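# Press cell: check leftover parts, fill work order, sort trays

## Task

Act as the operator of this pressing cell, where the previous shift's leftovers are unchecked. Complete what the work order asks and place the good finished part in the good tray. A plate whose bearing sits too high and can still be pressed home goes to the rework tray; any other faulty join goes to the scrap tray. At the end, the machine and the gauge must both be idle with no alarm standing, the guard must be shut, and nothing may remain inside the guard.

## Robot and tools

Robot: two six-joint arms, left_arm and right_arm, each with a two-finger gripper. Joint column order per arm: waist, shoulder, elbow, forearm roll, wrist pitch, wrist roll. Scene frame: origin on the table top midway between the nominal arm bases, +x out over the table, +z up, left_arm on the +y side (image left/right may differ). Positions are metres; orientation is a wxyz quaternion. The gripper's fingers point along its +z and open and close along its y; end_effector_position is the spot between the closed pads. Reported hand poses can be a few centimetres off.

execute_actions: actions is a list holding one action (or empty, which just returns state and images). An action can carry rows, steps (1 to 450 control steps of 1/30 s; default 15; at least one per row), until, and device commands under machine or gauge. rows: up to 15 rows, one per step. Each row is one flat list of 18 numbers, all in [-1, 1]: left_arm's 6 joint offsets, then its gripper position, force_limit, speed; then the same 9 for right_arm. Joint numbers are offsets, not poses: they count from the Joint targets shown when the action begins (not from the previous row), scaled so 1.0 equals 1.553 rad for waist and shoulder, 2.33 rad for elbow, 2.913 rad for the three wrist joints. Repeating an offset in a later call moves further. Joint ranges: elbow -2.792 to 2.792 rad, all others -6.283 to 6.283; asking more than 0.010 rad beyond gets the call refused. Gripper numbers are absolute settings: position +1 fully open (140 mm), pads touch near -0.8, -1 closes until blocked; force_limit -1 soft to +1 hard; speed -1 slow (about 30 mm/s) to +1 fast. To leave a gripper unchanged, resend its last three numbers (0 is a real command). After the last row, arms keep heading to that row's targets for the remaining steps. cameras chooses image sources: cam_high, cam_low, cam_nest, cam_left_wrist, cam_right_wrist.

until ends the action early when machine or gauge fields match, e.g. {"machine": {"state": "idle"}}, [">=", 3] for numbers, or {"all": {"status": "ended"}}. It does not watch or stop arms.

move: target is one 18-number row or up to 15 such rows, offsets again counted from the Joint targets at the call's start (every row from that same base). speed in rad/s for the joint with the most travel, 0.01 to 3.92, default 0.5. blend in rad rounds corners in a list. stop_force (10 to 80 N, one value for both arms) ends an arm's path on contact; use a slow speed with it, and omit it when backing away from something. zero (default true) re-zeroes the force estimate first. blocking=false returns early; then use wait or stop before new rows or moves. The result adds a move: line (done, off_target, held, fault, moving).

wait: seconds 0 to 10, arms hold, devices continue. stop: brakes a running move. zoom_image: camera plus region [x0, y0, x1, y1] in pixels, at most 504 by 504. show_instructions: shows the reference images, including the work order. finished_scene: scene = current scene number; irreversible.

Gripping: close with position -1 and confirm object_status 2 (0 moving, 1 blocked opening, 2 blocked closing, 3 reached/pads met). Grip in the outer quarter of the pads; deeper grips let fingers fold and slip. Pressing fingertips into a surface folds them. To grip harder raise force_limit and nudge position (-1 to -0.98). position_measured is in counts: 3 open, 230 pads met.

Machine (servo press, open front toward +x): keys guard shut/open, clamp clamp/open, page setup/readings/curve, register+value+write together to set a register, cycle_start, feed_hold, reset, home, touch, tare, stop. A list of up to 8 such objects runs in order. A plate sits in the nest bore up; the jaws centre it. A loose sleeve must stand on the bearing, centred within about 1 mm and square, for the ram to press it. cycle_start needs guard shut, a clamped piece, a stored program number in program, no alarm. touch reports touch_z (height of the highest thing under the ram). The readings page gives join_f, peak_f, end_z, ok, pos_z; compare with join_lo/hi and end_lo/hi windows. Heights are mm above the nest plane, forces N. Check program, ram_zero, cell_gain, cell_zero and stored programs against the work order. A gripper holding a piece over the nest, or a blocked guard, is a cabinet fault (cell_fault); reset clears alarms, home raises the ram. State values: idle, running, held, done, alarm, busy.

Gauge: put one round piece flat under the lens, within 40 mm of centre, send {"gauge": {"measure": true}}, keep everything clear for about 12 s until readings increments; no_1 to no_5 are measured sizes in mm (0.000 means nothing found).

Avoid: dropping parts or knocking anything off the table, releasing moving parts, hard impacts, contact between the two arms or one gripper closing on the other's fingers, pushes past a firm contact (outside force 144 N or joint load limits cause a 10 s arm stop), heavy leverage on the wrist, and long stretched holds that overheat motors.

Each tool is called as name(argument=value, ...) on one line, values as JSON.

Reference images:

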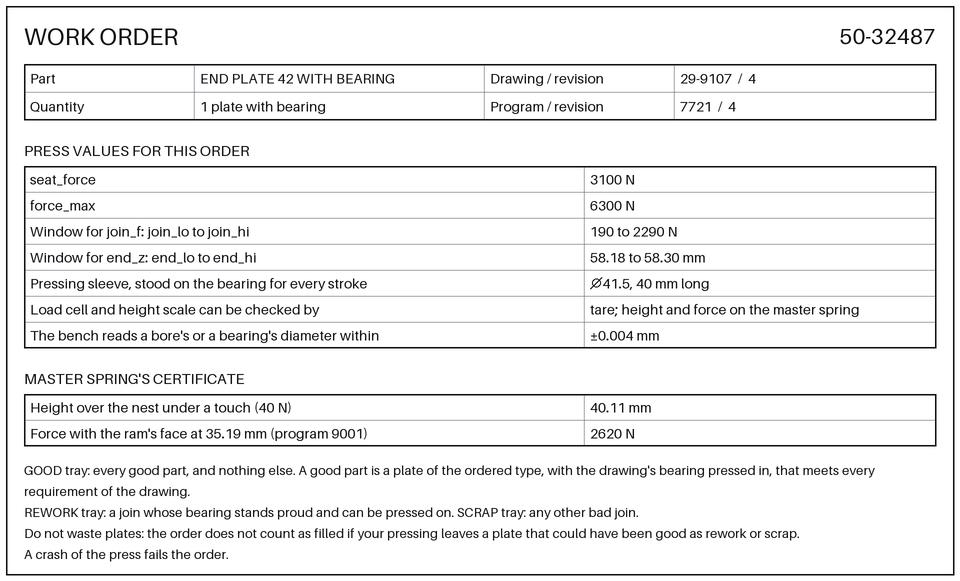

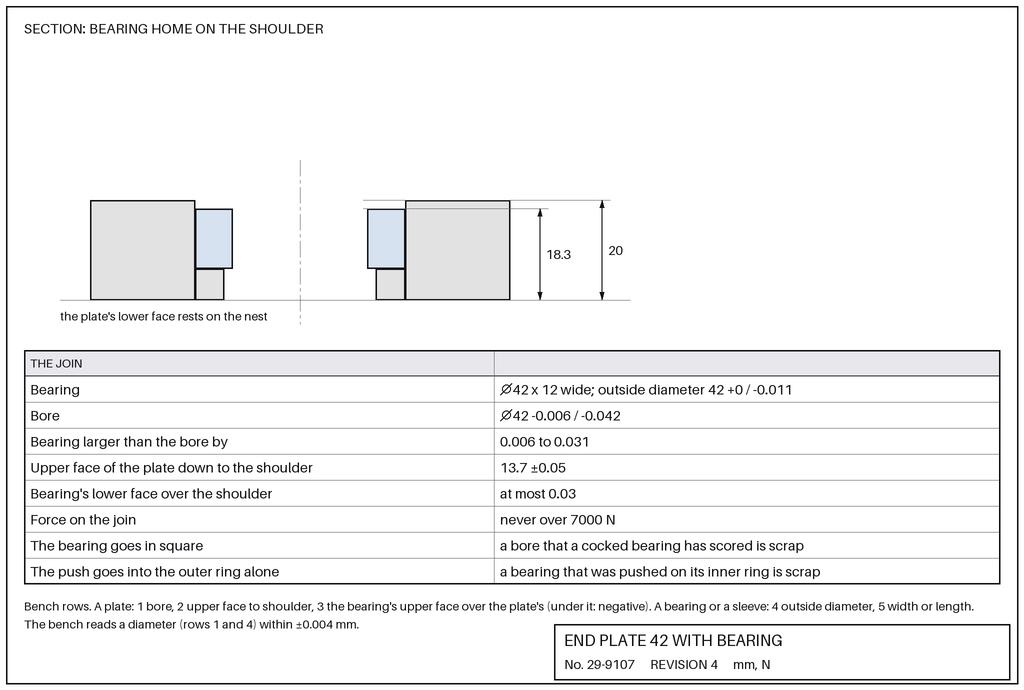

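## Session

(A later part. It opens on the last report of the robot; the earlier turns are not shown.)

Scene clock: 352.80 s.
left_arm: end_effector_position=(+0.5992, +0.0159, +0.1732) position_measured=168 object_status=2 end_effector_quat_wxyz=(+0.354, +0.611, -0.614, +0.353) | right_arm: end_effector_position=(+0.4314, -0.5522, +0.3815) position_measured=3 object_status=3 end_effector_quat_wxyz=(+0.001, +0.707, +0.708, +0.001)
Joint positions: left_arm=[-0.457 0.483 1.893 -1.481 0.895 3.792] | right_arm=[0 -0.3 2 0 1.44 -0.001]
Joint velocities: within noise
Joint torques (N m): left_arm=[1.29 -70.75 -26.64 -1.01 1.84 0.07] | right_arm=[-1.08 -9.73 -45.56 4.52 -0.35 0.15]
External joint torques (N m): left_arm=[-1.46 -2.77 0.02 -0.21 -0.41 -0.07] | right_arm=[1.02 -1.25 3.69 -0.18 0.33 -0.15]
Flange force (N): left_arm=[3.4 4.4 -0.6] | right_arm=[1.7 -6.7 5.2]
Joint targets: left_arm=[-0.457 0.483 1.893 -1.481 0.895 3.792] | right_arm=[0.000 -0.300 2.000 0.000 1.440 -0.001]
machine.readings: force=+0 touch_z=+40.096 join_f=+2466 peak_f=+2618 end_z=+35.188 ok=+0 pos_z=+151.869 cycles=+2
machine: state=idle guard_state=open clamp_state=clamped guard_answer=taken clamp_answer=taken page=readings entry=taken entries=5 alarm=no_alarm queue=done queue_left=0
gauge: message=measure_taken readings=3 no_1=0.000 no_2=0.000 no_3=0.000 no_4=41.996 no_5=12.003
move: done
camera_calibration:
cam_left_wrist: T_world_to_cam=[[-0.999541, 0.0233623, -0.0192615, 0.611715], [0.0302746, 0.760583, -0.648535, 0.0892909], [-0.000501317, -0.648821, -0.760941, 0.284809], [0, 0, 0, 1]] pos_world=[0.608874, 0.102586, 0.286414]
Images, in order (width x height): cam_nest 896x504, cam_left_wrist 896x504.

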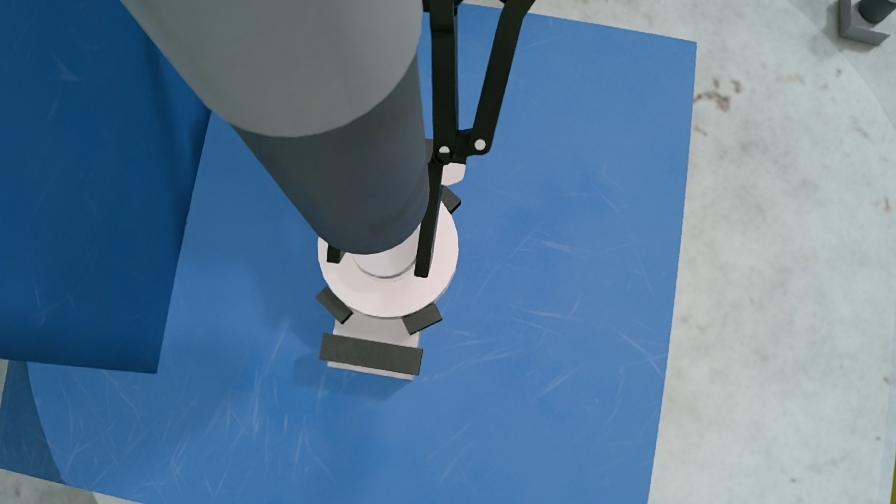

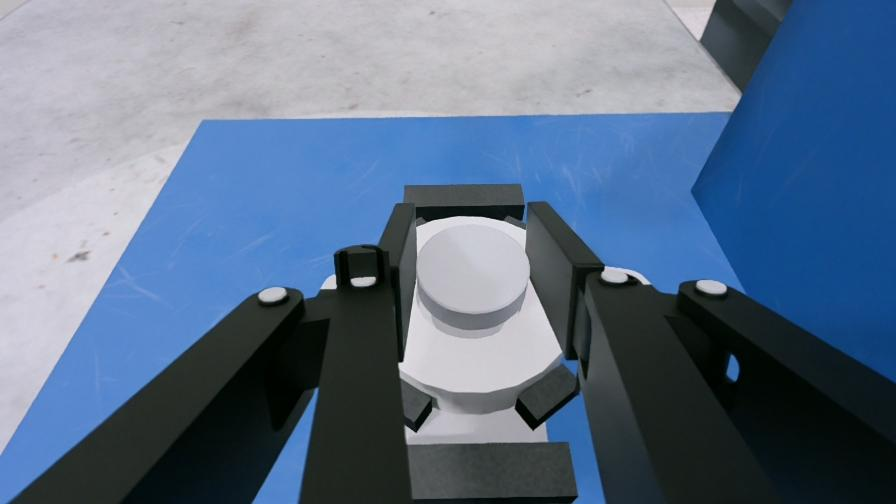

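move(target=[[0.00072,0.00017,-0.0002,0.00032,0.00027,-0.00006,-1,-0.1,-1,0,0,0,0,0,0,1,1,1],[0.00072,0.00376,0.00063,-0.00174,0.00004,0.00325,-1,-0.1,-1,0,0,0,0,0,0,1,1,1]], speed=[0.02, 0.012], stop_force=10, cameras=["cam_left_wrist","cam_nest"])

Scene clock: 361.57 s.
left_arm: end_effector_position=(+0.5998, +0.0164, +0.1687) position_measured=168 object_status=2 end_effector_quat_wxyz=(+0.354, +0.611, -0.614, +0.353) | right_arm: end_effector_position=(+0.4314, -0.5522, +0.3815) position_measured=3 object_status=3 end_effector_quat_wxyz=(+0.001, +0.707, +0.708, +0.001)
Joint positions: left_arm=[-0.456 0.489 1.895 -1.486 0.895 3.802] | right_arm=[0 -0.3 2 0 1.44 -0.001]
Joint velocities: within noise
Joint torques (N m): left_arm=[1.7 -70.96 -26.45 -1.08 1.85 0.05] | right_arm=[-0.61 -9.55 -45.61 4.49 -0.31 0.15]
External joint torques (N m): left_arm=[-1.83 -3.38 -0.19 -0.16 -0.39 -0.05] | right_arm=[0.47 -1.08 3.71 -0.15 0.29 -0.15]
Flange force (N): left_arm=[4.3 4.8 -0.8] | right_arm=[0.3 -6.4 5.3]
Joint targets: left_arm=[-0.456 0.489 1.895 -1.486 0.895 3.802] | right_arm=[0.000 -0.300 2.000 0.000 1.440 -0.001]
machine.readings: force=+0 touch_z=+40.096 join_f=+2466 peak_f=+2618 end_z=+35.188 ok=+0 pos_z=+151.869 cycles=+2
machine: state=idle guard_state=open clamp_state=clamped guard_answer=taken clamp_answer=taken page=readings entry=taken entries=5 alarm=no_alarm queue=done queue_left=0
gauge: message=measure_taken readings=3 no_1=0.000 no_2=0.000 no_3=0.000 no_4=41.996 no_5=12.003
move: done
camera_calibration:
cam_left_wrist: T_world_to_cam=[[-0.999542, 0.0233612, -0.0192605, 0.612113], [0.0302731, 0.760583, -0.648535, 0.0859019], [-0.000501314, -0.648821, -0.760941, 0.281775], [0, 0, 0, 1]] pos_world=[0.609374, 0.103186, 0.281914]
Images, in order (width x height): cam_nest 896x504, cam_left_wrist 896x504.

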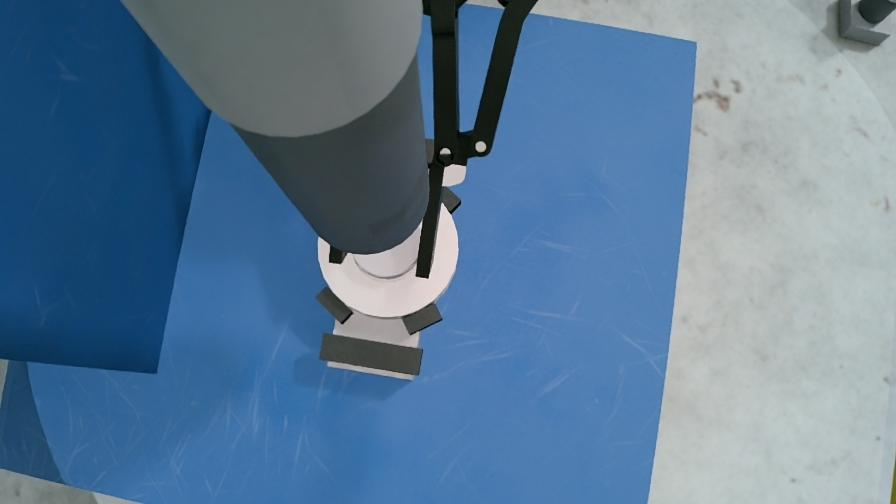

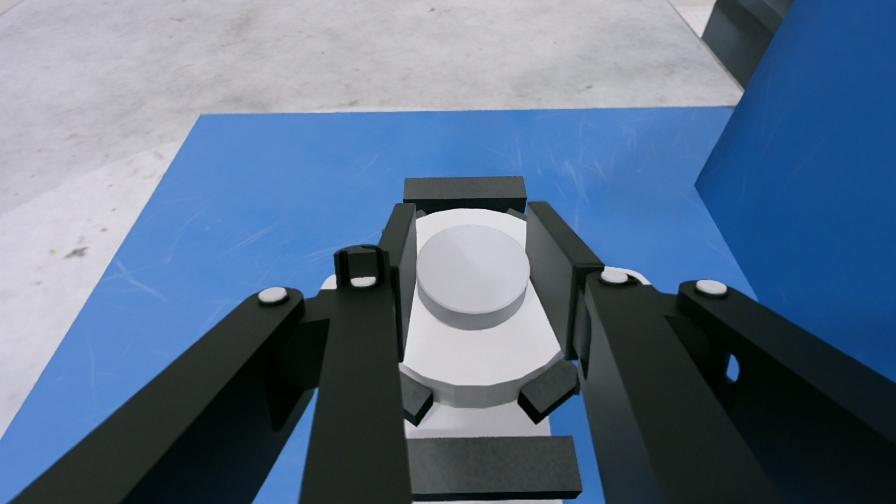

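zoom_image(camera="cam_left_wrist", region=[400, 200, 550, 360])

Scaled by 3.150.

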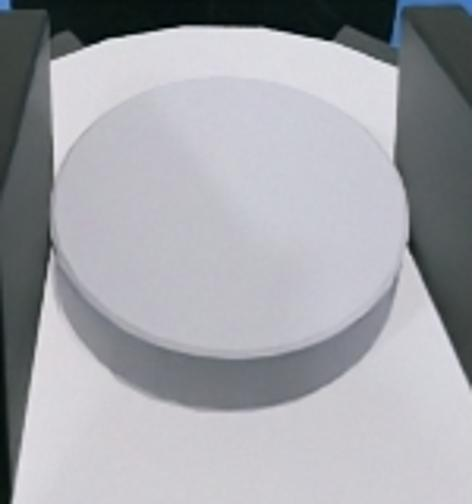

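move(target=[0,0.0024,0.00055,-0.00137,-0.00015,0.0022,-1,-0.1,-1,0,0,0,0,0,0,1,1,1], speed=0.01, stop_force=10, cameras=["cam_left_wrist","cam_nest"])

zoom_image(camera="cam_left_wrist", region=[400, 200, 550, 360])

Scene clock: 363.87 s.
left_arm: end_effector_position=(+0.5998, +0.0164, +0.1662) position_measured=168 object_status=2 end_effector_quat_wxyz=(+0.354, +0.611, -0.614, +0.353) | right_arm: end_effector_position=(+0.4314, -0.5522, +0.3815) position_measured=3 object_status=3 end_effector_quat_wxyz=(+0.001, +0.707, +0.708, +0.001)
Joint positions: left_arm=[-0.456 0.492 1.896 -1.489 0.895 3.807] | right_arm=[0 -0.3 2 0 1.44 -0.001]
Joint velocities: within noise
Joint torques (N m): left_arm=[4.15 -60.08 -17.72 2.21 -1.37 0.31] | right_arm=[-0.57 -9.96 -45.35 4.48 -0.33 0.15]
External joint torques (N m): left_arm=[-4.22 -14.98 -8.8 -3.45 2.85 -0.31] | right_arm=[0.47 -0.86 3.38 -0.13 0.3 -0.15]
Flange force (N): left_arm=[19.1 4.2 -4.4] | right_arm=[0.3 -5.7 4.8]
Joint targets: left_arm=[-0.456 0.492 1.896 -1.489 0.895 3.807] | right_arm=[0.000 -0.300 2.000 0.000 1.440 -0.001]
machine.readings: force=+0 touch_z=+40.096 join_f=+2466 peak_f=+2618 end_z=+35.188 ok=+0 pos_z=+151.869 cycles=+2
machine: state=idle guard_state=open clamp_state=clamped guard_answer=taken clamp_answer=taken page=readings entry=taken entries=5 alarm=no_alarm queue=done queue_left=0
gauge: message=measure_taken readings=3 no_1=0.000 no_2=0.000 no_3=0.000 no_4=41.996 no_5=12.003
move: contact (left_arm)
camera_calibration:
cam_left_wrist: T_world_to_cam=[[-0.999539, 0.0233692, -0.0194064, 0.612106], [0.0303738, 0.760449, -0.648687, 0.0843518], [-0.000401749, -0.648977, -0.760808, 0.279726], [0, 0, 0, 1]] pos_world=[0.609373, 0.103086, 0.279414]
Images, in order (width x height): cam_nest 896x504, cam_left_wrist 896x504.

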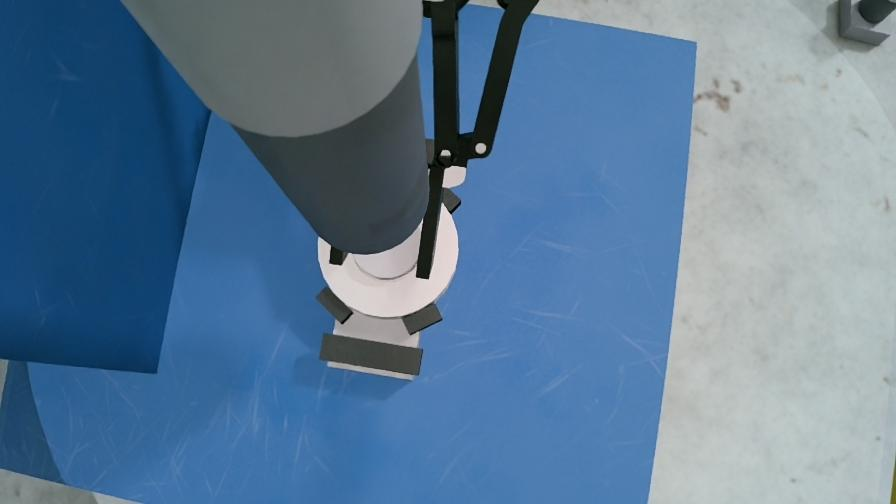

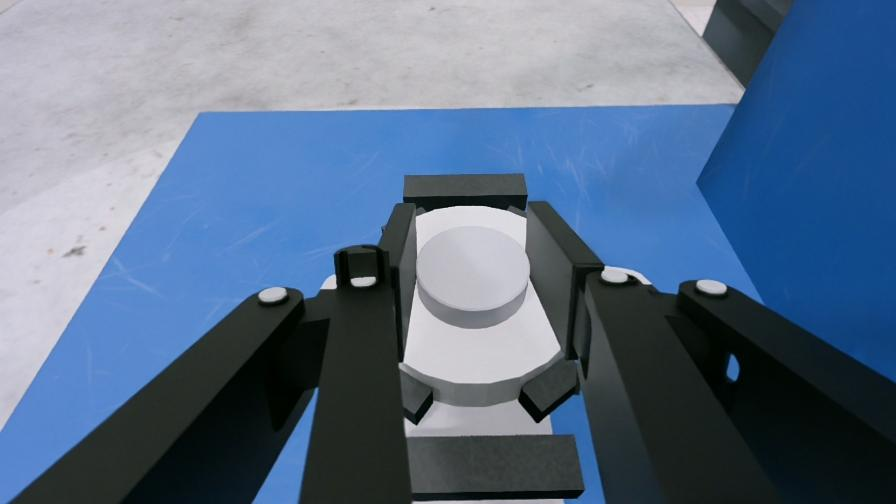

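Scaled by 3.150.

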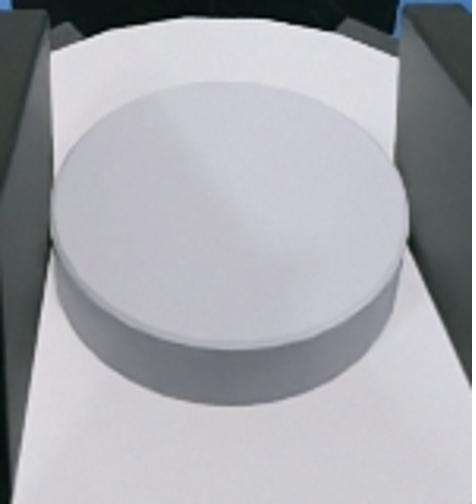

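move(target=[[0,-0.0012,-0.00028,0.00069,0.00008,-0.0011,-1,-0.1,-1,0,0,0,0,0,0,1,1,1],[-0.00026,-0.0011,-0.00038,0.00063,-0.00001,-0.00116,-1,-0.1,-1,0,0,0,0,0,0,1,1,1]], speed=0.02, cameras=["cam_left_wrist"])

zoom_image(camera="cam_left_wrist", region=[400, 200, 550, 360])

move(target=[0,0.0016,0.00037,-0.00092,-0.0001,0.00147,-1,-0.1,-1,0,0,0,0,0,0,1,1,1], speed=0.01, stop_force=10, cameras=["cam_left_wrist"])

zoom_image(camera="cam_left_wrist", region=[400, 200, 550, 360])

Scene clock: 366.53 s.
left_arm: end_effector_position=(+0.5998, +0.0161, +0.1677) position_measured=168 object_status=2 end_effector_quat_wxyz=(+0.354, +0.611, -0.614, +0.353) | right_arm: end_effector_position=(+0.4314, -0.5522, +0.3815) position_measured=3 object_status=3 end_effector_quat_wxyz=(+0.001, +0.707, +0.708, +0.001)
Joint positions: left_arm=[-0.456 0.49 1.895 -1.487 0.895 3.804] | right_arm=[0 -0.3 2 0 1.44 -0.001]
Joint velocities: within noise
Joint torques (N m): left_arm=[2.26 -71 -26.48 -1.04 1.82 0.05] | right_arm=[-0.94 -9.96 -45.33 4.49 -0.39 0.14]
External joint torques (N m): left_arm=[-2.35 -3.56 -0.13 -0.2 -0.35 -0.05] | right_arm=[0.85 -1.07 3.24 -0.13 0.36 -0.14]
Flange force (N): left_arm=[4.7 5.4 -0.4] | right_arm=[1.4 -5.9 4.4]
Joint targets: left_arm=[-0.456 0.490 1.895 -1.488 0.895 3.804] | right_arm=[0.000 -0.300 2.000 0.000 1.440 -0.001]
machine.readings: force=+0 touch_z=+40.096 join_f=+2466 peak_f=+2618 end_z=+35.188 ok=+0 pos_z=+151.869 cycles=+2
machine: state=idle guard_state=open clamp_state=clamped guard_answer=taken clamp_answer=taken page=readings entry=taken entries=5 alarm=no_alarm queue=done queue_left=0
gauge: message=measure_taken readings=3 no_1=0.000 no_2=0.000 no_3=0.000 no_4=41.996 no_5=12.003
move: done
camera_calibration:
cam_left_wrist: T_world_to_cam=[[-0.999532, 0.0235908, -0.0194557, 0.612126], [0.0305744, 0.760575, -0.64853, 0.0852973], [-0.000501844, -0.648821, -0.760941, 0.280819], [0, 0, 0, 1]] pos_world=[0.609373, 0.102886, 0.280914]
Images, in order (width x height): cam_left_wrist 896x504.

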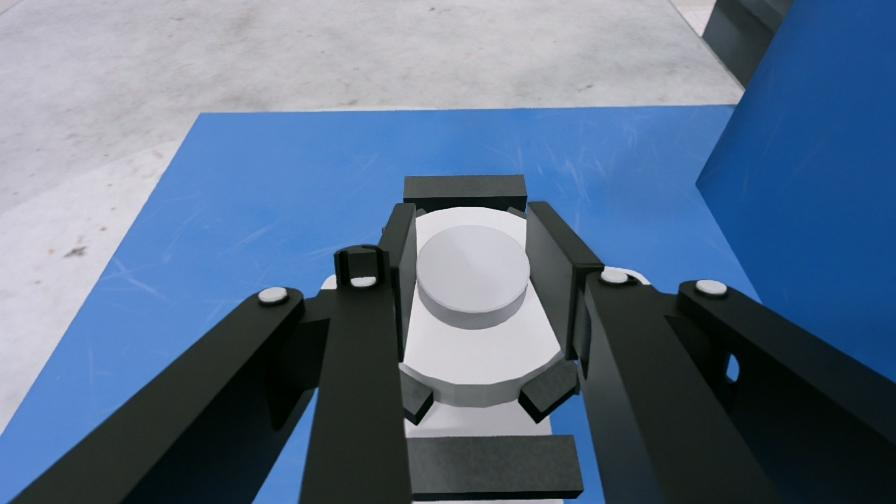

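Scaled by 3.150.

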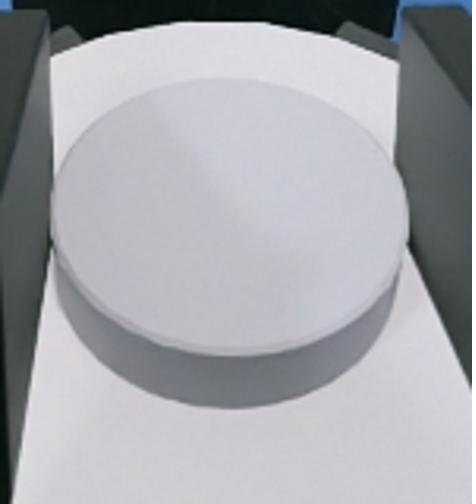

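Scene clock: 367.50 s.
left_arm: end_effector_position=(+0.5998, +0.0160, +0.1662) position_measured=168 object_status=2 end_effector_quat_wxyz=(+0.354, +0.611, -0.614, +0.353) | right_arm: end_effector_position=(+0.4314, -0.5522, +0.3815) position_measured=3 object_status=3 end_effector_quat_wxyz=(+0.001, +0.707, +0.708, +0.001)
Joint positions: left_arm=[-0.456 0.492 1.896 -1.49 0.895 3.808] | right_arm=[0 -0.3 2 0 1.44 -0.001]
Joint velocities: within noise
Joint torques (N m): left_arm=[-1.02 -60.11 -19.67 1.18 -0.49 0.09] | right_arm=[-0.74 -9.62 -45.56 4.46 -0.31 0.12]
External joint torques (N m): left_arm=[0.87 -14.23 -6.71 -2.42 1.96 -0.1] | right_arm=[0.62 -1.12 3.69 -0.12 0.29 -0.12]
Flange force (N): left_arm=[14.2 3.5 -10.9] | right_arm=[0.7 -6.5 5.3]
Joint targets: left_arm=[-0.456 0.492 1.896 -1.490 0.895 3.808] | right_arm=[0.000 -0.300 2.000 0.000 1.440 -0.001]
machine.readings: force=+0 touch_z=+40.096 join_f=+2466 peak_f=+2618 end_z=+35.188 ok=+0 pos_z=+151.869 cycles=+2
machine: state=idle guard_state=open clamp_state=clamped guard_answer=taken clamp_answer=taken page=readings entry=taken entries=5 alarm=no_alarm queue=done queue_left=0
gauge: message=measure_taken readings=3 no_1=0.000 no_2=0.000 no_3=0.000 no_4=41.996 no_5=12.003
move: contact (left_arm)
camera_calibration:
cam_left_wrist: T_world_to_cam=[[-0.999536, 0.0233763, -0.0195525, 0.612149], [0.0304739, 0.760307, -0.648848, 0.0845136], [-0.00030177, -0.649143, -0.760666, 0.279373], [0, 0, 0, 1]] pos_world=[0.609373, 0.102787, 0.279315]
Images, in order (width x height): cam_left_wrist 896x504.

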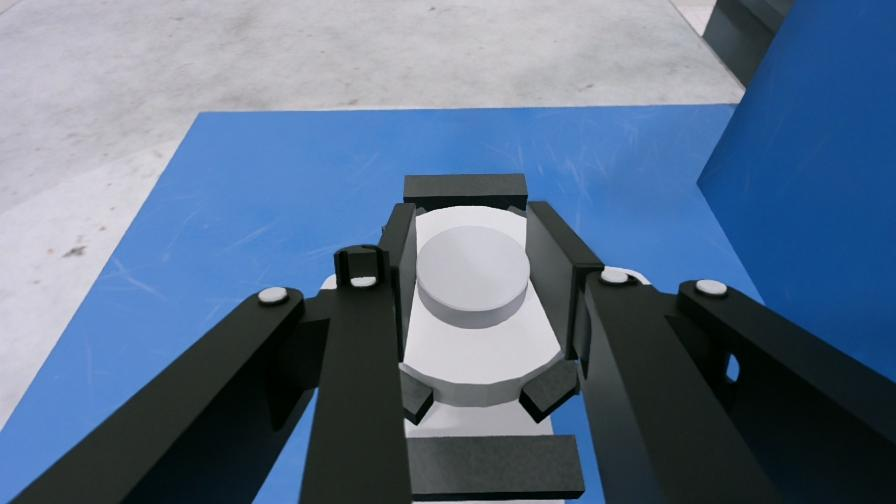

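Scaled by 3.150.

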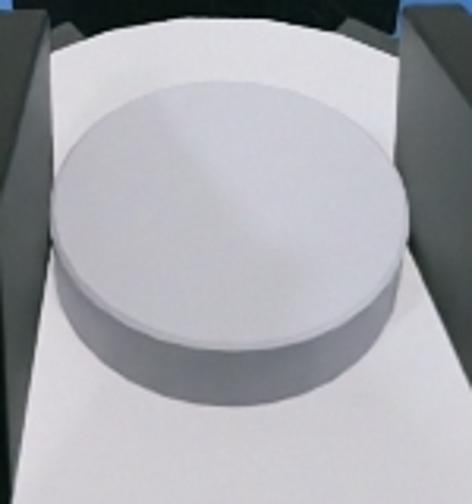

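move(target=[[0,-0.0012,-0.00028,0.00069,0.00008,-0.0011,-1,-0.1,-1,0,0,0,0,0,0,1,1,1],[-0.00034,-0.00108,-0.00042,0.00060,-0.00004,-0.00117,-1,-0.1,-1,0,0,0,0,0,0,1,1,1]], speed=0.02, cameras=["cam_left_wrist"])

zoom_image(camera="cam_left_wrist", region=[400, 200, 550, 360])

move(target=[0,0.0016,0.00037,-0.00092,-0.0001,0.00147,-1,-0.1,-1,0,0,0,0,0,0,1,1,1], speed=0.01, stop_force=10, cameras=["cam_left_wrist"])

zoom_image(camera="cam_left_wrist", region=[400, 200, 550, 360])

Scene clock: 369.47 s.
left_arm: end_effector_position=(+0.5998, +0.0156, +0.1677) position_measured=168 object_status=2 end_effector_quat_wxyz=(+0.354, +0.611, -0.614, +0.353) | right_arm: end_effector_position=(+0.4314, -0.5522, +0.3815) position_measured=3 object_status=3 end_effector_quat_wxyz=(+0.001, +0.707, +0.708, +0.001)
Joint positions: left_arm=[-0.457 0.491 1.895 -1.488 0.895 3.804] | right_arm=[0 -0.3 2 0 1.44 -0.001]
Joint velocities: within noise
Joint torques (N m): left_arm=[1.51 -71.14 -26.48 -1.04 1.85 0.08] | right_arm=[-0.99 -9.47 -45.64 4.46 -0.32 0.13]
External joint torques (N m): left_arm=[-1.65 -3.34 -0.08 -0.2 -0.38 -0.09] | right_arm=[0.92 -1.59 3.6 -0.1 0.29 -0.13]
Flange force (N): left_arm=[4.1 4.8 -0.9] | right_arm=[1.5 -7.2 5.0]
Joint targets: left_arm=[-0.457 0.491 1.895 -1.488 0.895 3.804] | right_arm=[0.000 -0.300 2.000 0.000 1.440 -0.001]
machine.readings: force=+0 touch_z=+40.096 join_f=+2466 peak_f=+2618 end_z=+35.188 ok=+0 pos_z=+151.869 cycles=+2
machine: state=idle guard_state=open clamp_state=clamped guard_answer=taken clamp_answer=taken page=readings entry=taken entries=5 alarm=no_alarm queue=done queue_left=0
gauge: message=measure_taken readings=3 no_1=0.000 no_2=0.000 no_3=0.000 no_4=41.996 no_5=12.003
move: done
camera_calibration:
cam_left_wrist: T_world_to_cam=[[-0.999526, 0.0237372, -0.0195914, 0.612155], [0.0307738, 0.760387, -0.648741, 0.0855699], [-0.000502263, -0.649036, -0.760757, 0.28039], [0, 0, 0, 1]] pos_world=[0.609372, 0.102386, 0.280815]
Images, in order (width x height): cam_left_wrist 896x504.

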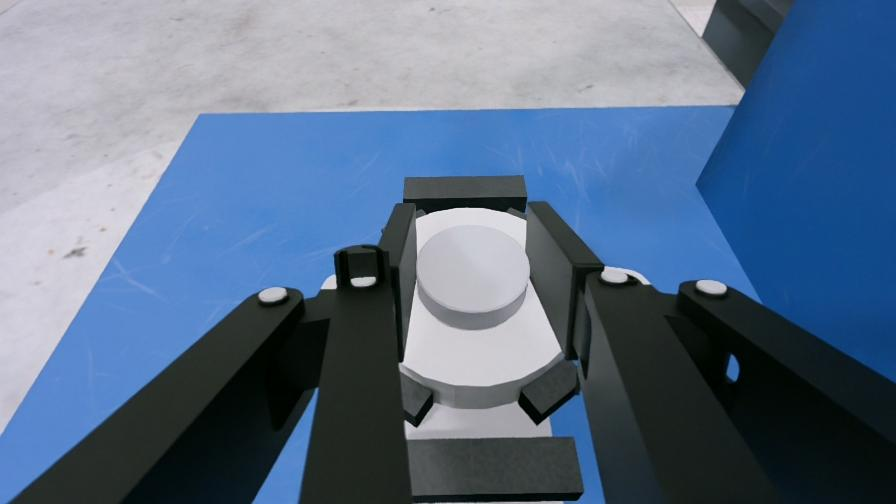

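Scaled by 3.150.

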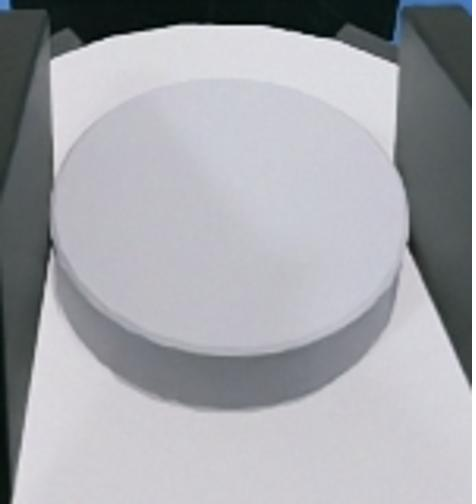

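Scene clock: 370.43 s.
left_arm: end_effector_position=(+0.5999, +0.0156, +0.1661) position_measured=168 object_status=2 end_effector_quat_wxyz=(+0.354, +0.611, -0.614, +0.353) | right_arm: end_effector_position=(+0.4314, -0.5522, +0.3815) position_measured=3 object_status=3 end_effector_quat_wxyz=(+0.001, +0.707, +0.708, +0.001)
Joint positions: left_arm=[-0.457 0.493 1.895 -1.491 0.895 3.808] | right_arm=[0 -0.3 2 0 1.44 -0.001]
Joint velocities: within noise
Joint torques (N m): left_arm=[-3.81 -59.39 -21.61 0.39 -0.34 0.11] | right_arm=[-0.95 -9.6 -45.44 4.48 -0.32 0.2]
External joint torques (N m): left_arm=[3.63 -14.7 -4.72 -1.63 1.8 -0.11] | right_arm=[0.83 -1.23 3.45 -0.13 0.29 -0.2]
Flange force (N): left_arm=[11.9 5.2 -16.4] | right_arm=[1.1 -6.4 4.8]
Joint targets: left_arm=[-0.457 0.493 1.895 -1.491 0.895 3.808] | right_arm=[0.000 -0.300 2.000 0.000 1.440 -0.001]
machine.readings: force=+0 touch_z=+40.096 join_f=+2466 peak_f=+2618 end_z=+35.188 ok=+0 pos_z=+151.869 cycles=+2
machine: state=idle guard_state=open clamp_state=clamped guard_answer=taken clamp_answer=taken page=readings entry=taken entries=5 alarm=no_alarm queue=done queue_left=0
gauge: message=measure_taken readings=3 no_1=0.000 no_2=0.000 no_3=0.000 no_4=41.996 no_5=12.003
move: contact (left_arm)
camera_calibration:
cam_left_wrist: T_world_to_cam=[[-0.999532, 0.0233855, -0.0196972, 0.612293], [0.0305748, 0.760215, -0.648951, 0.0847266], [-0.000201978, -0.64925, -0.760575, 0.278962], [0, 0, 0, 1]] pos_world=[0.609473, 0.102387, 0.279215]
Images, in order (width x height): cam_left_wrist 896x504.

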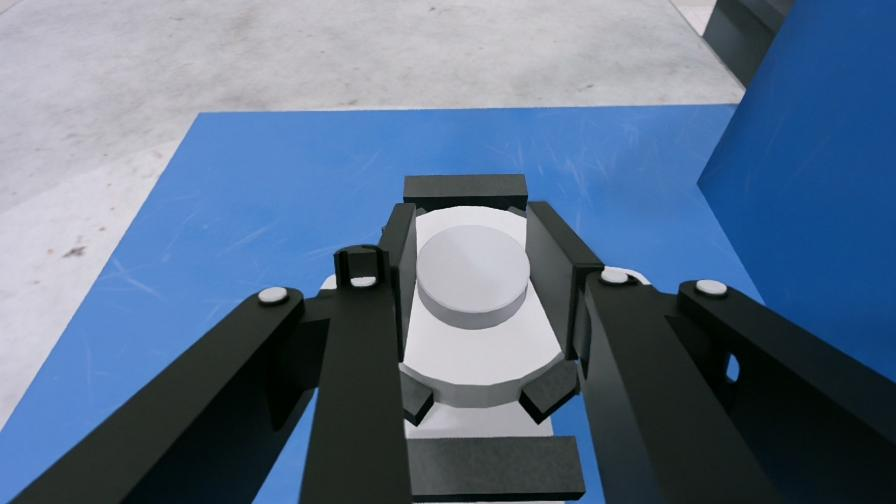

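Scaled by 3.150.

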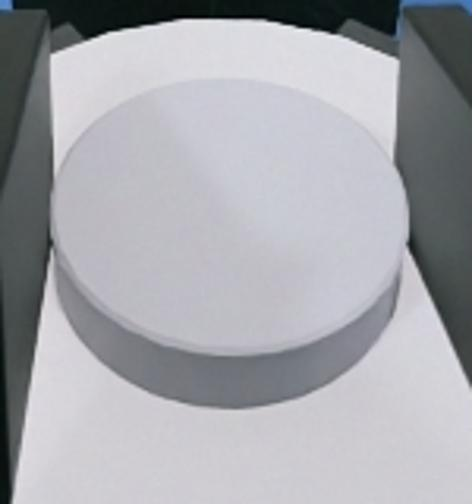

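move(target=[[0,-0.0012,-0.00028,0.00069,0.00008,-0.0011,-1,-0.1,-1,0,0,0,0,0,0,1,1,1],[0.00028,-0.00129,-0.00017,0.00076,0.00018,-0.00105,-1,-0.1,-1,0,0,0,0,0,0,1,1,1],[0.00028,-0.00025,0.00007,0.00017,0.00011,-0.00007,-1,-0.1,-1,0,0,0,0,0,0,1,1,1]], speed=0.01, cameras=["cam_left_wrist"])

zoom_image(camera="cam_left_wrist", region=[400, 200, 550, 360])

Scene clock: 373.70 s.
left_arm: end_effector_position=(+0.5999, +0.0159, +0.1664) position_measured=168 object_status=2 end_effector_quat_wxyz=(+0.354, +0.611, -0.614, +0.354) | right_arm: end_effector_position=(+0.4314, -0.5522, +0.3815) position_measured=3 object_status=3 end_effector_quat_wxyz=(+0.001, +0.707, +0.708, +0.001)
Joint positions: left_arm=[-0.456 0.492 1.896 -1.49 0.895 3.808] | right_arm=[0 -0.3 2 0 1.44 -0.001]
Joint velocities: within noise
Joint torques (N m): left_arm=[1.66 -66.02 -22.33 0.45 0.36 0.16] | right_arm=[-0.79 -9.53 -45.63 4.45 -0.32 0.14]
External joint torques (N m): left_arm=[-1.79 -8.36 -3.96 -1.69 1.11 -0.16] | right_arm=[0.67 -1.34 3.54 -0.09 0.29 -0.14]
Flange force (N): left_arm=[9.9 3.8 -3.5] | right_arm=[0.8 -6.7 5.0]
Joint targets: left_arm=[-0.456 0.492 1.896 -1.490 0.895 3.808] | right_arm=[0.000 -0.300 2.000 0.000 1.440 -0.001]
machine.readings: force=+0 touch_z=+40.096 join_f=+2466 peak_f=+2618 end_z=+35.188 ok=+0 pos_z=+151.869 cycles=+2
machine: state=idle guard_state=open clamp_state=clamped guard_answer=taken clamp_answer=taken page=readings entry=taken entries=5 alarm=no_alarm queue=done queue_left=0
gauge: message=measure_taken readings=3 no_1=0.000 no_2=0.000 no_3=0.000 no_4=41.996 no_5=12.003
move: done
camera_calibration:
cam_left_wrist: T_world_to_cam=[[-0.999529, 0.0235233, -0.0196888, 0.612174], [0.0306742, 0.760119, -0.649059, 0.0846758], [-0.000302185, -0.649358, -0.760483, 0.279431], [0, 0, 0, 1]] pos_world=[0.609373, 0.102687, 0.279515]
Images, in order (width x height): cam_left_wrist 896x504.

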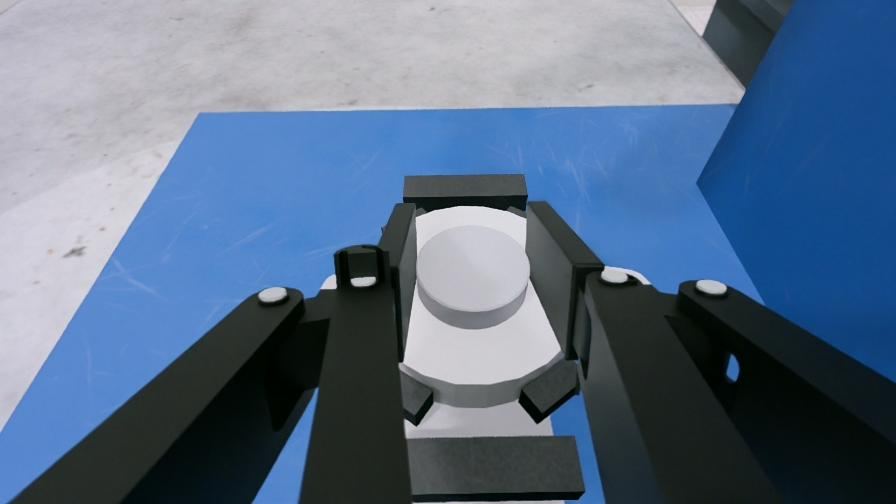

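Scaled by 3.150.

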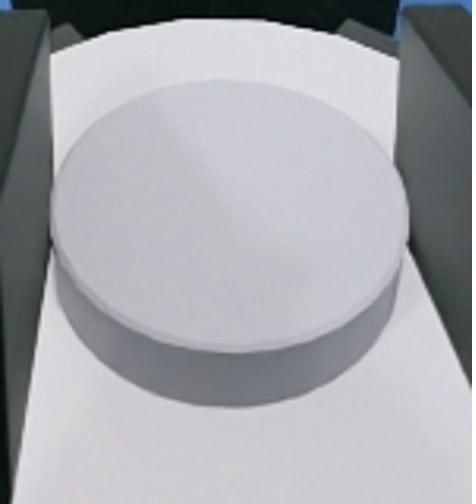

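execute_actions(actions=[{"rows":[[0,0,0,0,0,0,-0.03,-0.1,-1,0,0,0,0,0,0,1,1,1]],"steps":30}], cameras=["cam_left_wrist"])

zoom_image(camera="cam_left_wrist", region=[400, 200, 550, 360])

Scene clock: 375.47 s.
left_arm: end_effector_position=(+0.5999, +0.0159, +0.1663) position_measured=132 object_status=3 end_effector_quat_wxyz=(+0.354, +0.611, -0.614, +0.353) | right_arm: end_effector_position=(+0.4314, -0.5522, +0.3815) position_measured=3 object_status=3 end_effector_quat_wxyz=(+0.001, +0.707, +0.708, +0.001)
Joint positions: left_arm=[-0.456 0.492 1.896 -1.49 0.895 3.808] | right_arm=[0 -0.3 2 0 1.44 -0.001]
Joint velocities: within noise
Joint torques (N m): left_arm=[1.27 -70.65 -25.9 -0.93 1.71 0.09] | right_arm=[-0.89 -9.74 -45.66 4.49 -0.3 0.17]
External joint torques (N m): left_arm=[-1.41 -3.85 -0.65 -0.32 -0.25 -0.09] | right_arm=[0.85 -1.54 3.59 -0.13 0.29 -0.17]
Flange force (N): left_arm=[4.7 4.2 -1.4] | right_arm=[1.2 -7.1 5.0]
Joint targets: left_arm=[-0.456 0.492 1.896 -1.490 0.895 3.808] | right_arm=[0.000 -0.300 2.000 0.000 1.440 -0.001]
machine.readings: force=+0 touch_z=+40.096 join_f=+2466 peak_f=+2618 end_z=+35.188 ok=+0 pos_z=+151.869 cycles=+2
machine: state=idle guard_state=open clamp_state=clamped guard_answer=taken clamp_answer=taken page=readings entry=taken entries=5 alarm=no_alarm queue=done queue_left=0
gauge: message=measure_taken readings=3 no_1=0.000 no_2=0.000 no_3=0.000 no_4=41.996 no_5=12.003
camera_calibration:
cam_left_wrist: T_world_to_cam=[[-0.999532, 0.0233863, -0.0196955, 0.61229], [0.0305744, 0.760257, -0.648902, 0.0846105], [-0.000201771, -0.649201, -0.760617, 0.279315], [0, 0, 0, 1]] pos_world=[0.609473, 0.102687, 0.279415]
Images, in order (width x height): cam_left_wrist 896x504.

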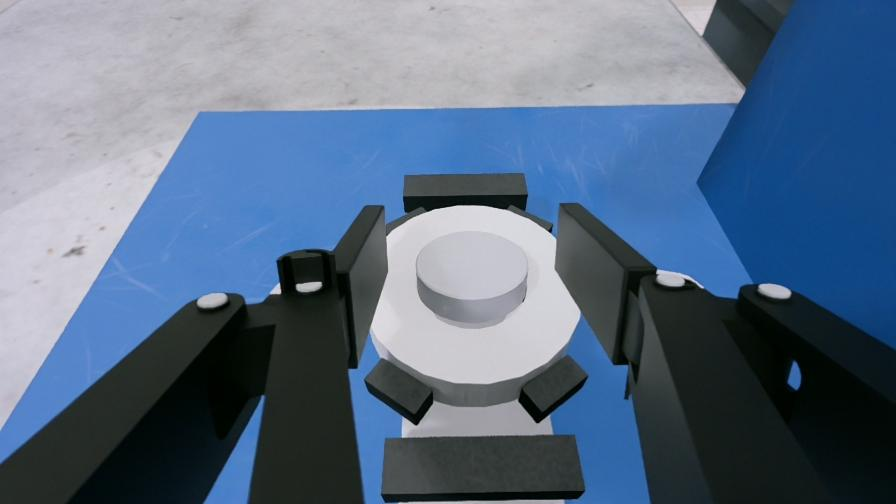

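Scaled by 3.150.

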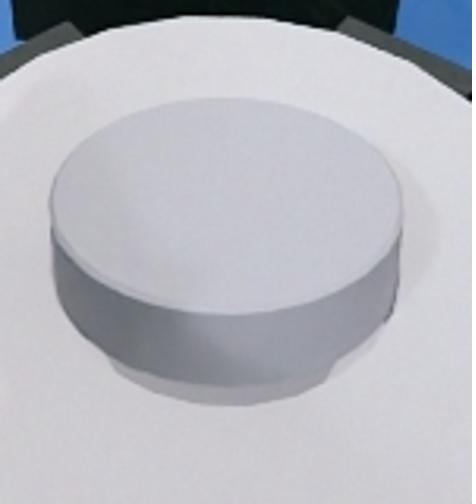

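zoom_image(camera="cam_left_wrist", region=[430, 350, 510, 420])

zoom_image(camera="cam_left_wrist", region=[430, 190, 510, 260])

zoom_image(camera="cam_left_wrist", region=[350, 190, 600, 420])

Scaled by 6.300.

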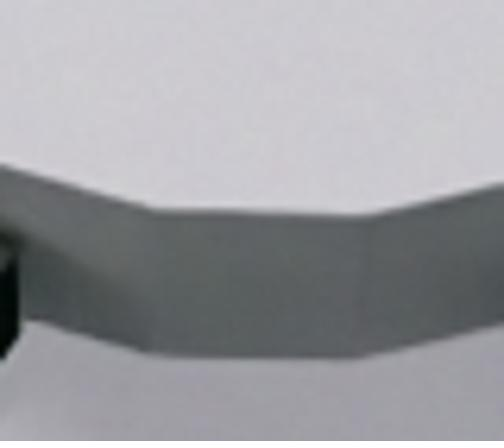

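Scaled by 6.300.

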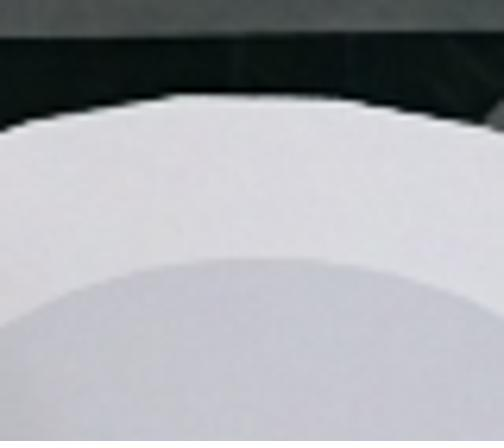

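Scaled by 2.016.

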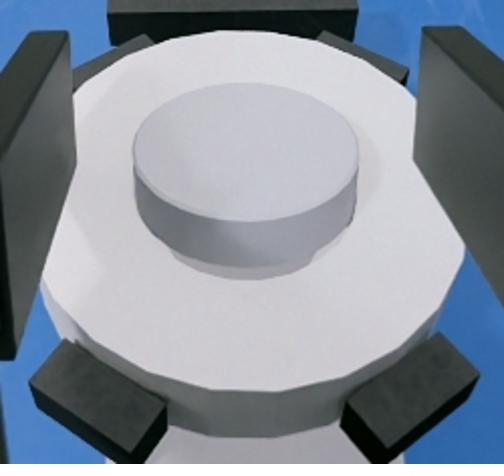

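zoom_image(camera="cam_left_wrist", region=[425, 290, 525, 340])

zoom_image(camera="cam_nest", region=[300, 180, 480, 340])

Scaled by 5.040.

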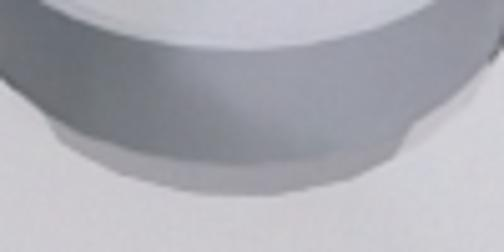

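This scene's latest camera images include none from cam_nest. They are from: cam_left_wrist. cam_nest's image comes with the result of a call that names it in "cameras".

move(target=[0,-0.0020,-0.00046,0.00114,0.00013,-0.00184,-0.03,-0.1,-1,0,0,0,0,0,0,1,1,1], speed=0.02, cameras=[])

execute_actions(actions=[{"rows":[[0,0,0,0,0,0,-1,-0.1,-1,0,0,0,0,0,0,1,1,1]],"steps":45}], cameras=["cam_left_wrist"])

zoom_image(camera="cam_left_wrist", region=[400, 200, 550, 360])

Scene clock: 390.07 s.
left_arm: end_effector_position=(+0.5999, +0.0159, +0.1689) position_measured=132 object_status=3 end_effector_quat_wxyz=(+0.354, +0.611, -0.614, +0.353) | right_arm: end_effector_position=(+0.4314, -0.5522, +0.3815) position_measured=3 object_status=3 end_effector_quat_wxyz=(+0.001, +0.707, +0.708, +0.001)
Joint positions: left_arm=[-0.456 0.489 1.894 -1.487 0.895 3.802] | right_arm=[0 -0.3 2 0 1.44 -0.001]
Joint velocities: within noise
Joint torques (N m): left_arm=[1.21 -70.2 -26.1 -0.96 1.71 0.09] | right_arm=[-0.67 -9.92 -45.53 4.47 -0.32 0.15]
External joint torques (N m): left_arm=[-1.33 -4.32 -0.54 -0.28 -0.25 -0.09] | right_arm=[0.56 -1 3.45 -0.12 0.3 -0.15]
Flange force (N): left_arm=[5.0 4.8 -2.1] | right_arm=[0.5 -6.0 4.9]
Joint targets: left_arm=[-0.456 0.489 1.894 -1.487 0.895 3.802] | right_arm=[0.000 -0.300 2.000 0.000 1.440 -0.001]
machine.readings: force=+0 touch_z=+40.096 join_f=+2466 peak_f=+2618 end_z=+35.188 ok=+0 pos_z=+151.869 cycles=+2
machine: state=idle guard_state=open clamp_state=clamped guard_answer=taken clamp_answer=taken page=readings entry=taken entries=5 alarm=no_alarm queue=done queue_left=0
gauge: message=measure_taken readings=3 no_1=0.000 no_2=0.000 no_3=0.000 no_4=41.996 no_5=12.003
move: done
No camera images: "cameras" was empty.

Scene clock: 391.77 s.
left_arm: end_effector_position=(+0.5999, +0.0159, +0.1689) position_measured=168 object_status=2 end_effector_quat_wxyz=(+0.354, +0.611, -0.614, +0.353) | right_arm: end_effector_position=(+0.4314, -0.5522, +0.3815) position_measured=3 object_status=3 end_effector_quat_wxyz=(+0.001, +0.707, +0.708, +0.001)
Joint positions: left_arm=[-0.456 0.489 1.894 -1.487 0.895 3.802] | right_arm=[0 -0.3 2 0 1.44 -0.001]
Joint velocities: within noise
Joint torques (N m): left_arm=[-1.93 -69.27 -23.75 -0.31 2.8 0.03] | right_arm=[-0.6 -9.25 -45.38 4.5 -0.35 0.1]
External joint torques (N m): left_arm=[1.8 -5.18 -2.92 -0.93 -1.34 -0.03] | right_arm=[0.49 -1.55 3.47 -0.15 0.33 -0.1]
Flange force (N): left_arm=[5.1 0.5 -3.7] | right_arm=[0.4 -7.0 4.7]
Joint targets: left_arm=[-0.456 0.489 1.894 -1.487 0.895 3.802] | right_arm=[0.000 -0.300 2.000 0.000 1.440 -0.001]
machine.readings: force=+0 touch_z=+40.096 join_f=+2466 peak_f=+2618 end_z=+35.188 ok=+0 pos_z=+151.869 cycles=+2
machine: state=idle guard_state=open clamp_state=clamped guard_answer=taken clamp_answer=taken page=readings entry=taken entries=5 alarm=no_alarm queue=done queue_left=0
gauge: message=measure_taken readings=3 no_1=0.000 no_2=0.000 no_3=0.000 no_4=41.996 no_5=12.003
camera_calibration:
cam_left_wrist: T_world_to_cam=[[-0.999529, 0.0235264, -0.0196858, 0.612322], [0.0306746, 0.760211, -0.648952, 0.0862554], [-0.000302154, -0.64925, -0.760575, 0.281347], [0, 0, 0, 1]] pos_world=[0.609473, 0.102687, 0.282015]
Images, in order (width x height): cam_left_wrist 896x504.

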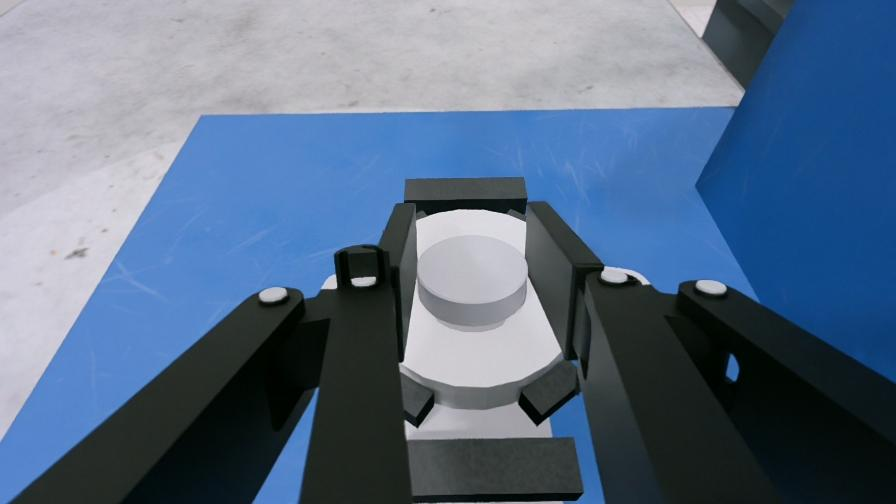

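Scaled by 3.150.

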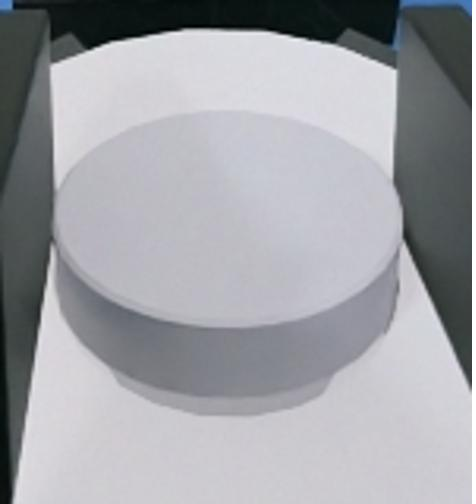

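move(target=[[0,-0.0072,-0.00167,0.00411,0.00045,-0.0066,-1,-0.1,-1,0,0,0,0,0,0,1,1,1],[0.00629,0.00315,-0.01385,0.00977,0.00309,-0.01175,-1,-0.1,-1,0,0,0,0,0,0,1,1,1]], speed=[0.03,0.03], cameras=["cam_left_wrist","cam_nest"])

zoom_image(camera="cam_left_wrist", region=[380, 200, 580, 400])

Scene clock: 394.27 s.
left_arm: end_effector_position=(+0.6148, +0.0161, +0.1779) position_measured=168 object_status=2 end_effector_quat_wxyz=(+0.354, +0.611, -0.614, +0.353) | right_arm: end_effector_position=(+0.4314, -0.5522, +0.3815) position_measured=3 object_status=3 end_effector_quat_wxyz=(+0.001, +0.707, +0.708, +0.001)
Joint positions: left_arm=[-0.446 0.494 1.862 -1.458 0.904 3.768] | right_arm=[0 -0.3 2 0 1.44 -0.001]
Joint velocities: within noise
Joint torques (N m): left_arm=[1.57 -72.58 -27.46 -1.03 1.72 0.05] | right_arm=[-0.73 -9.67 -45.36 4.48 -0.3 0.13]
External joint torques (N m): left_arm=[-1.69 -2.99 0.18 -0.15 -0.33 -0.05] | right_arm=[0.58 -0.85 3.47 -0.14 0.28 -0.13]
Flange force (N): left_arm=[3.5 5.0 -0.7] | right_arm=[0.7 -5.8 5.0]
Joint targets: left_arm=[-0.446 0.494 1.862 -1.458 0.904 3.768] | right_arm=[0.000 -0.300 2.000 0.000 1.440 -0.001]
machine.readings: force=+0 touch_z=+40.096 join_f=+2466 peak_f=+2618 end_z=+35.188 ok=+0 pos_z=+151.869 cycles=+2
machine: state=idle guard_state=open clamp_state=clamped guard_answer=taken clamp_answer=taken page=readings entry=taken entries=5 alarm=no_alarm queue=done queue_left=0
gauge: message=measure_taken readings=3 no_1=0.000 no_2=0.000 no_3=0.000 no_4=41.996 no_5=12.003
move: done
camera_calibration:
cam_left_wrist: T_world_to_cam=[[-0.999536, 0.0232538, -0.0196962, 0.627425], [0.0304741, 0.760544, -0.648571, 0.0915317], [-0.000101878, -0.64887, -0.760899, 0.288332], [0, 0, 0, 1]] pos_world=[0.624373, 0.102886, 0.291114]
Images, in order (width x height): cam_nest 896x504, cam_left_wrist 896x504.

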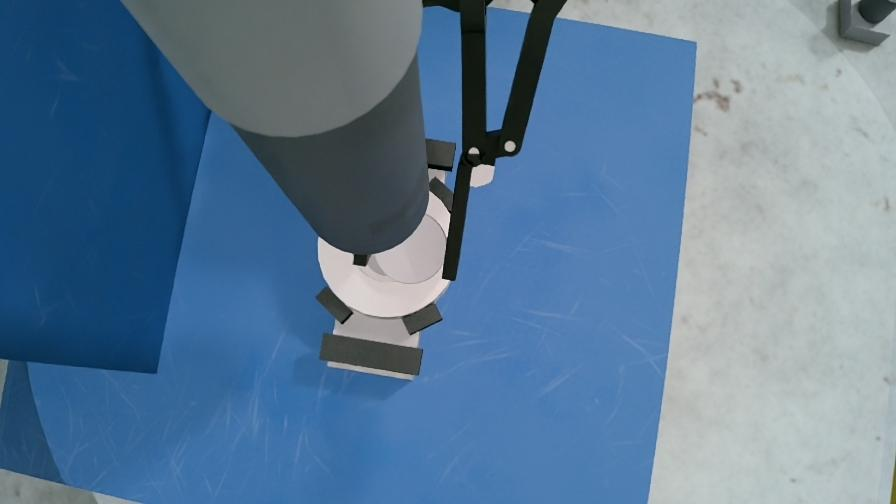

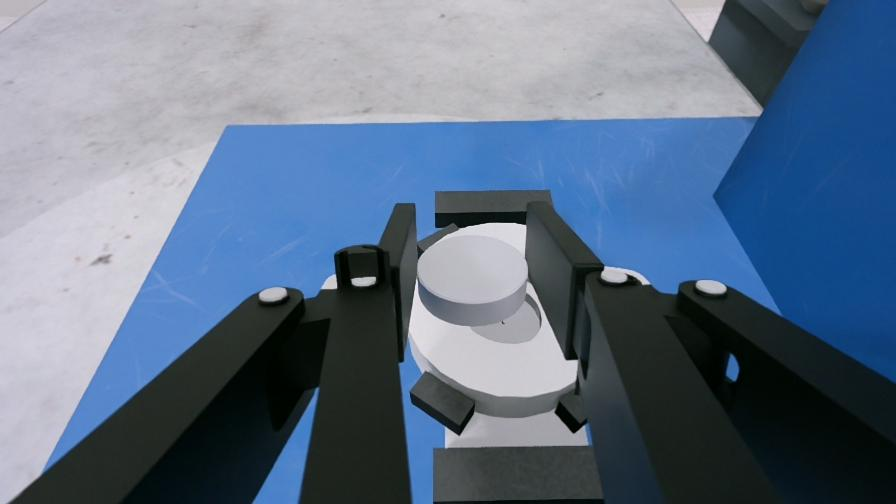

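Scaled by 2.520.

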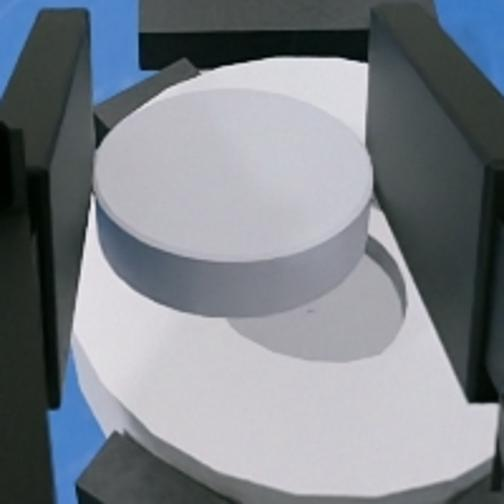

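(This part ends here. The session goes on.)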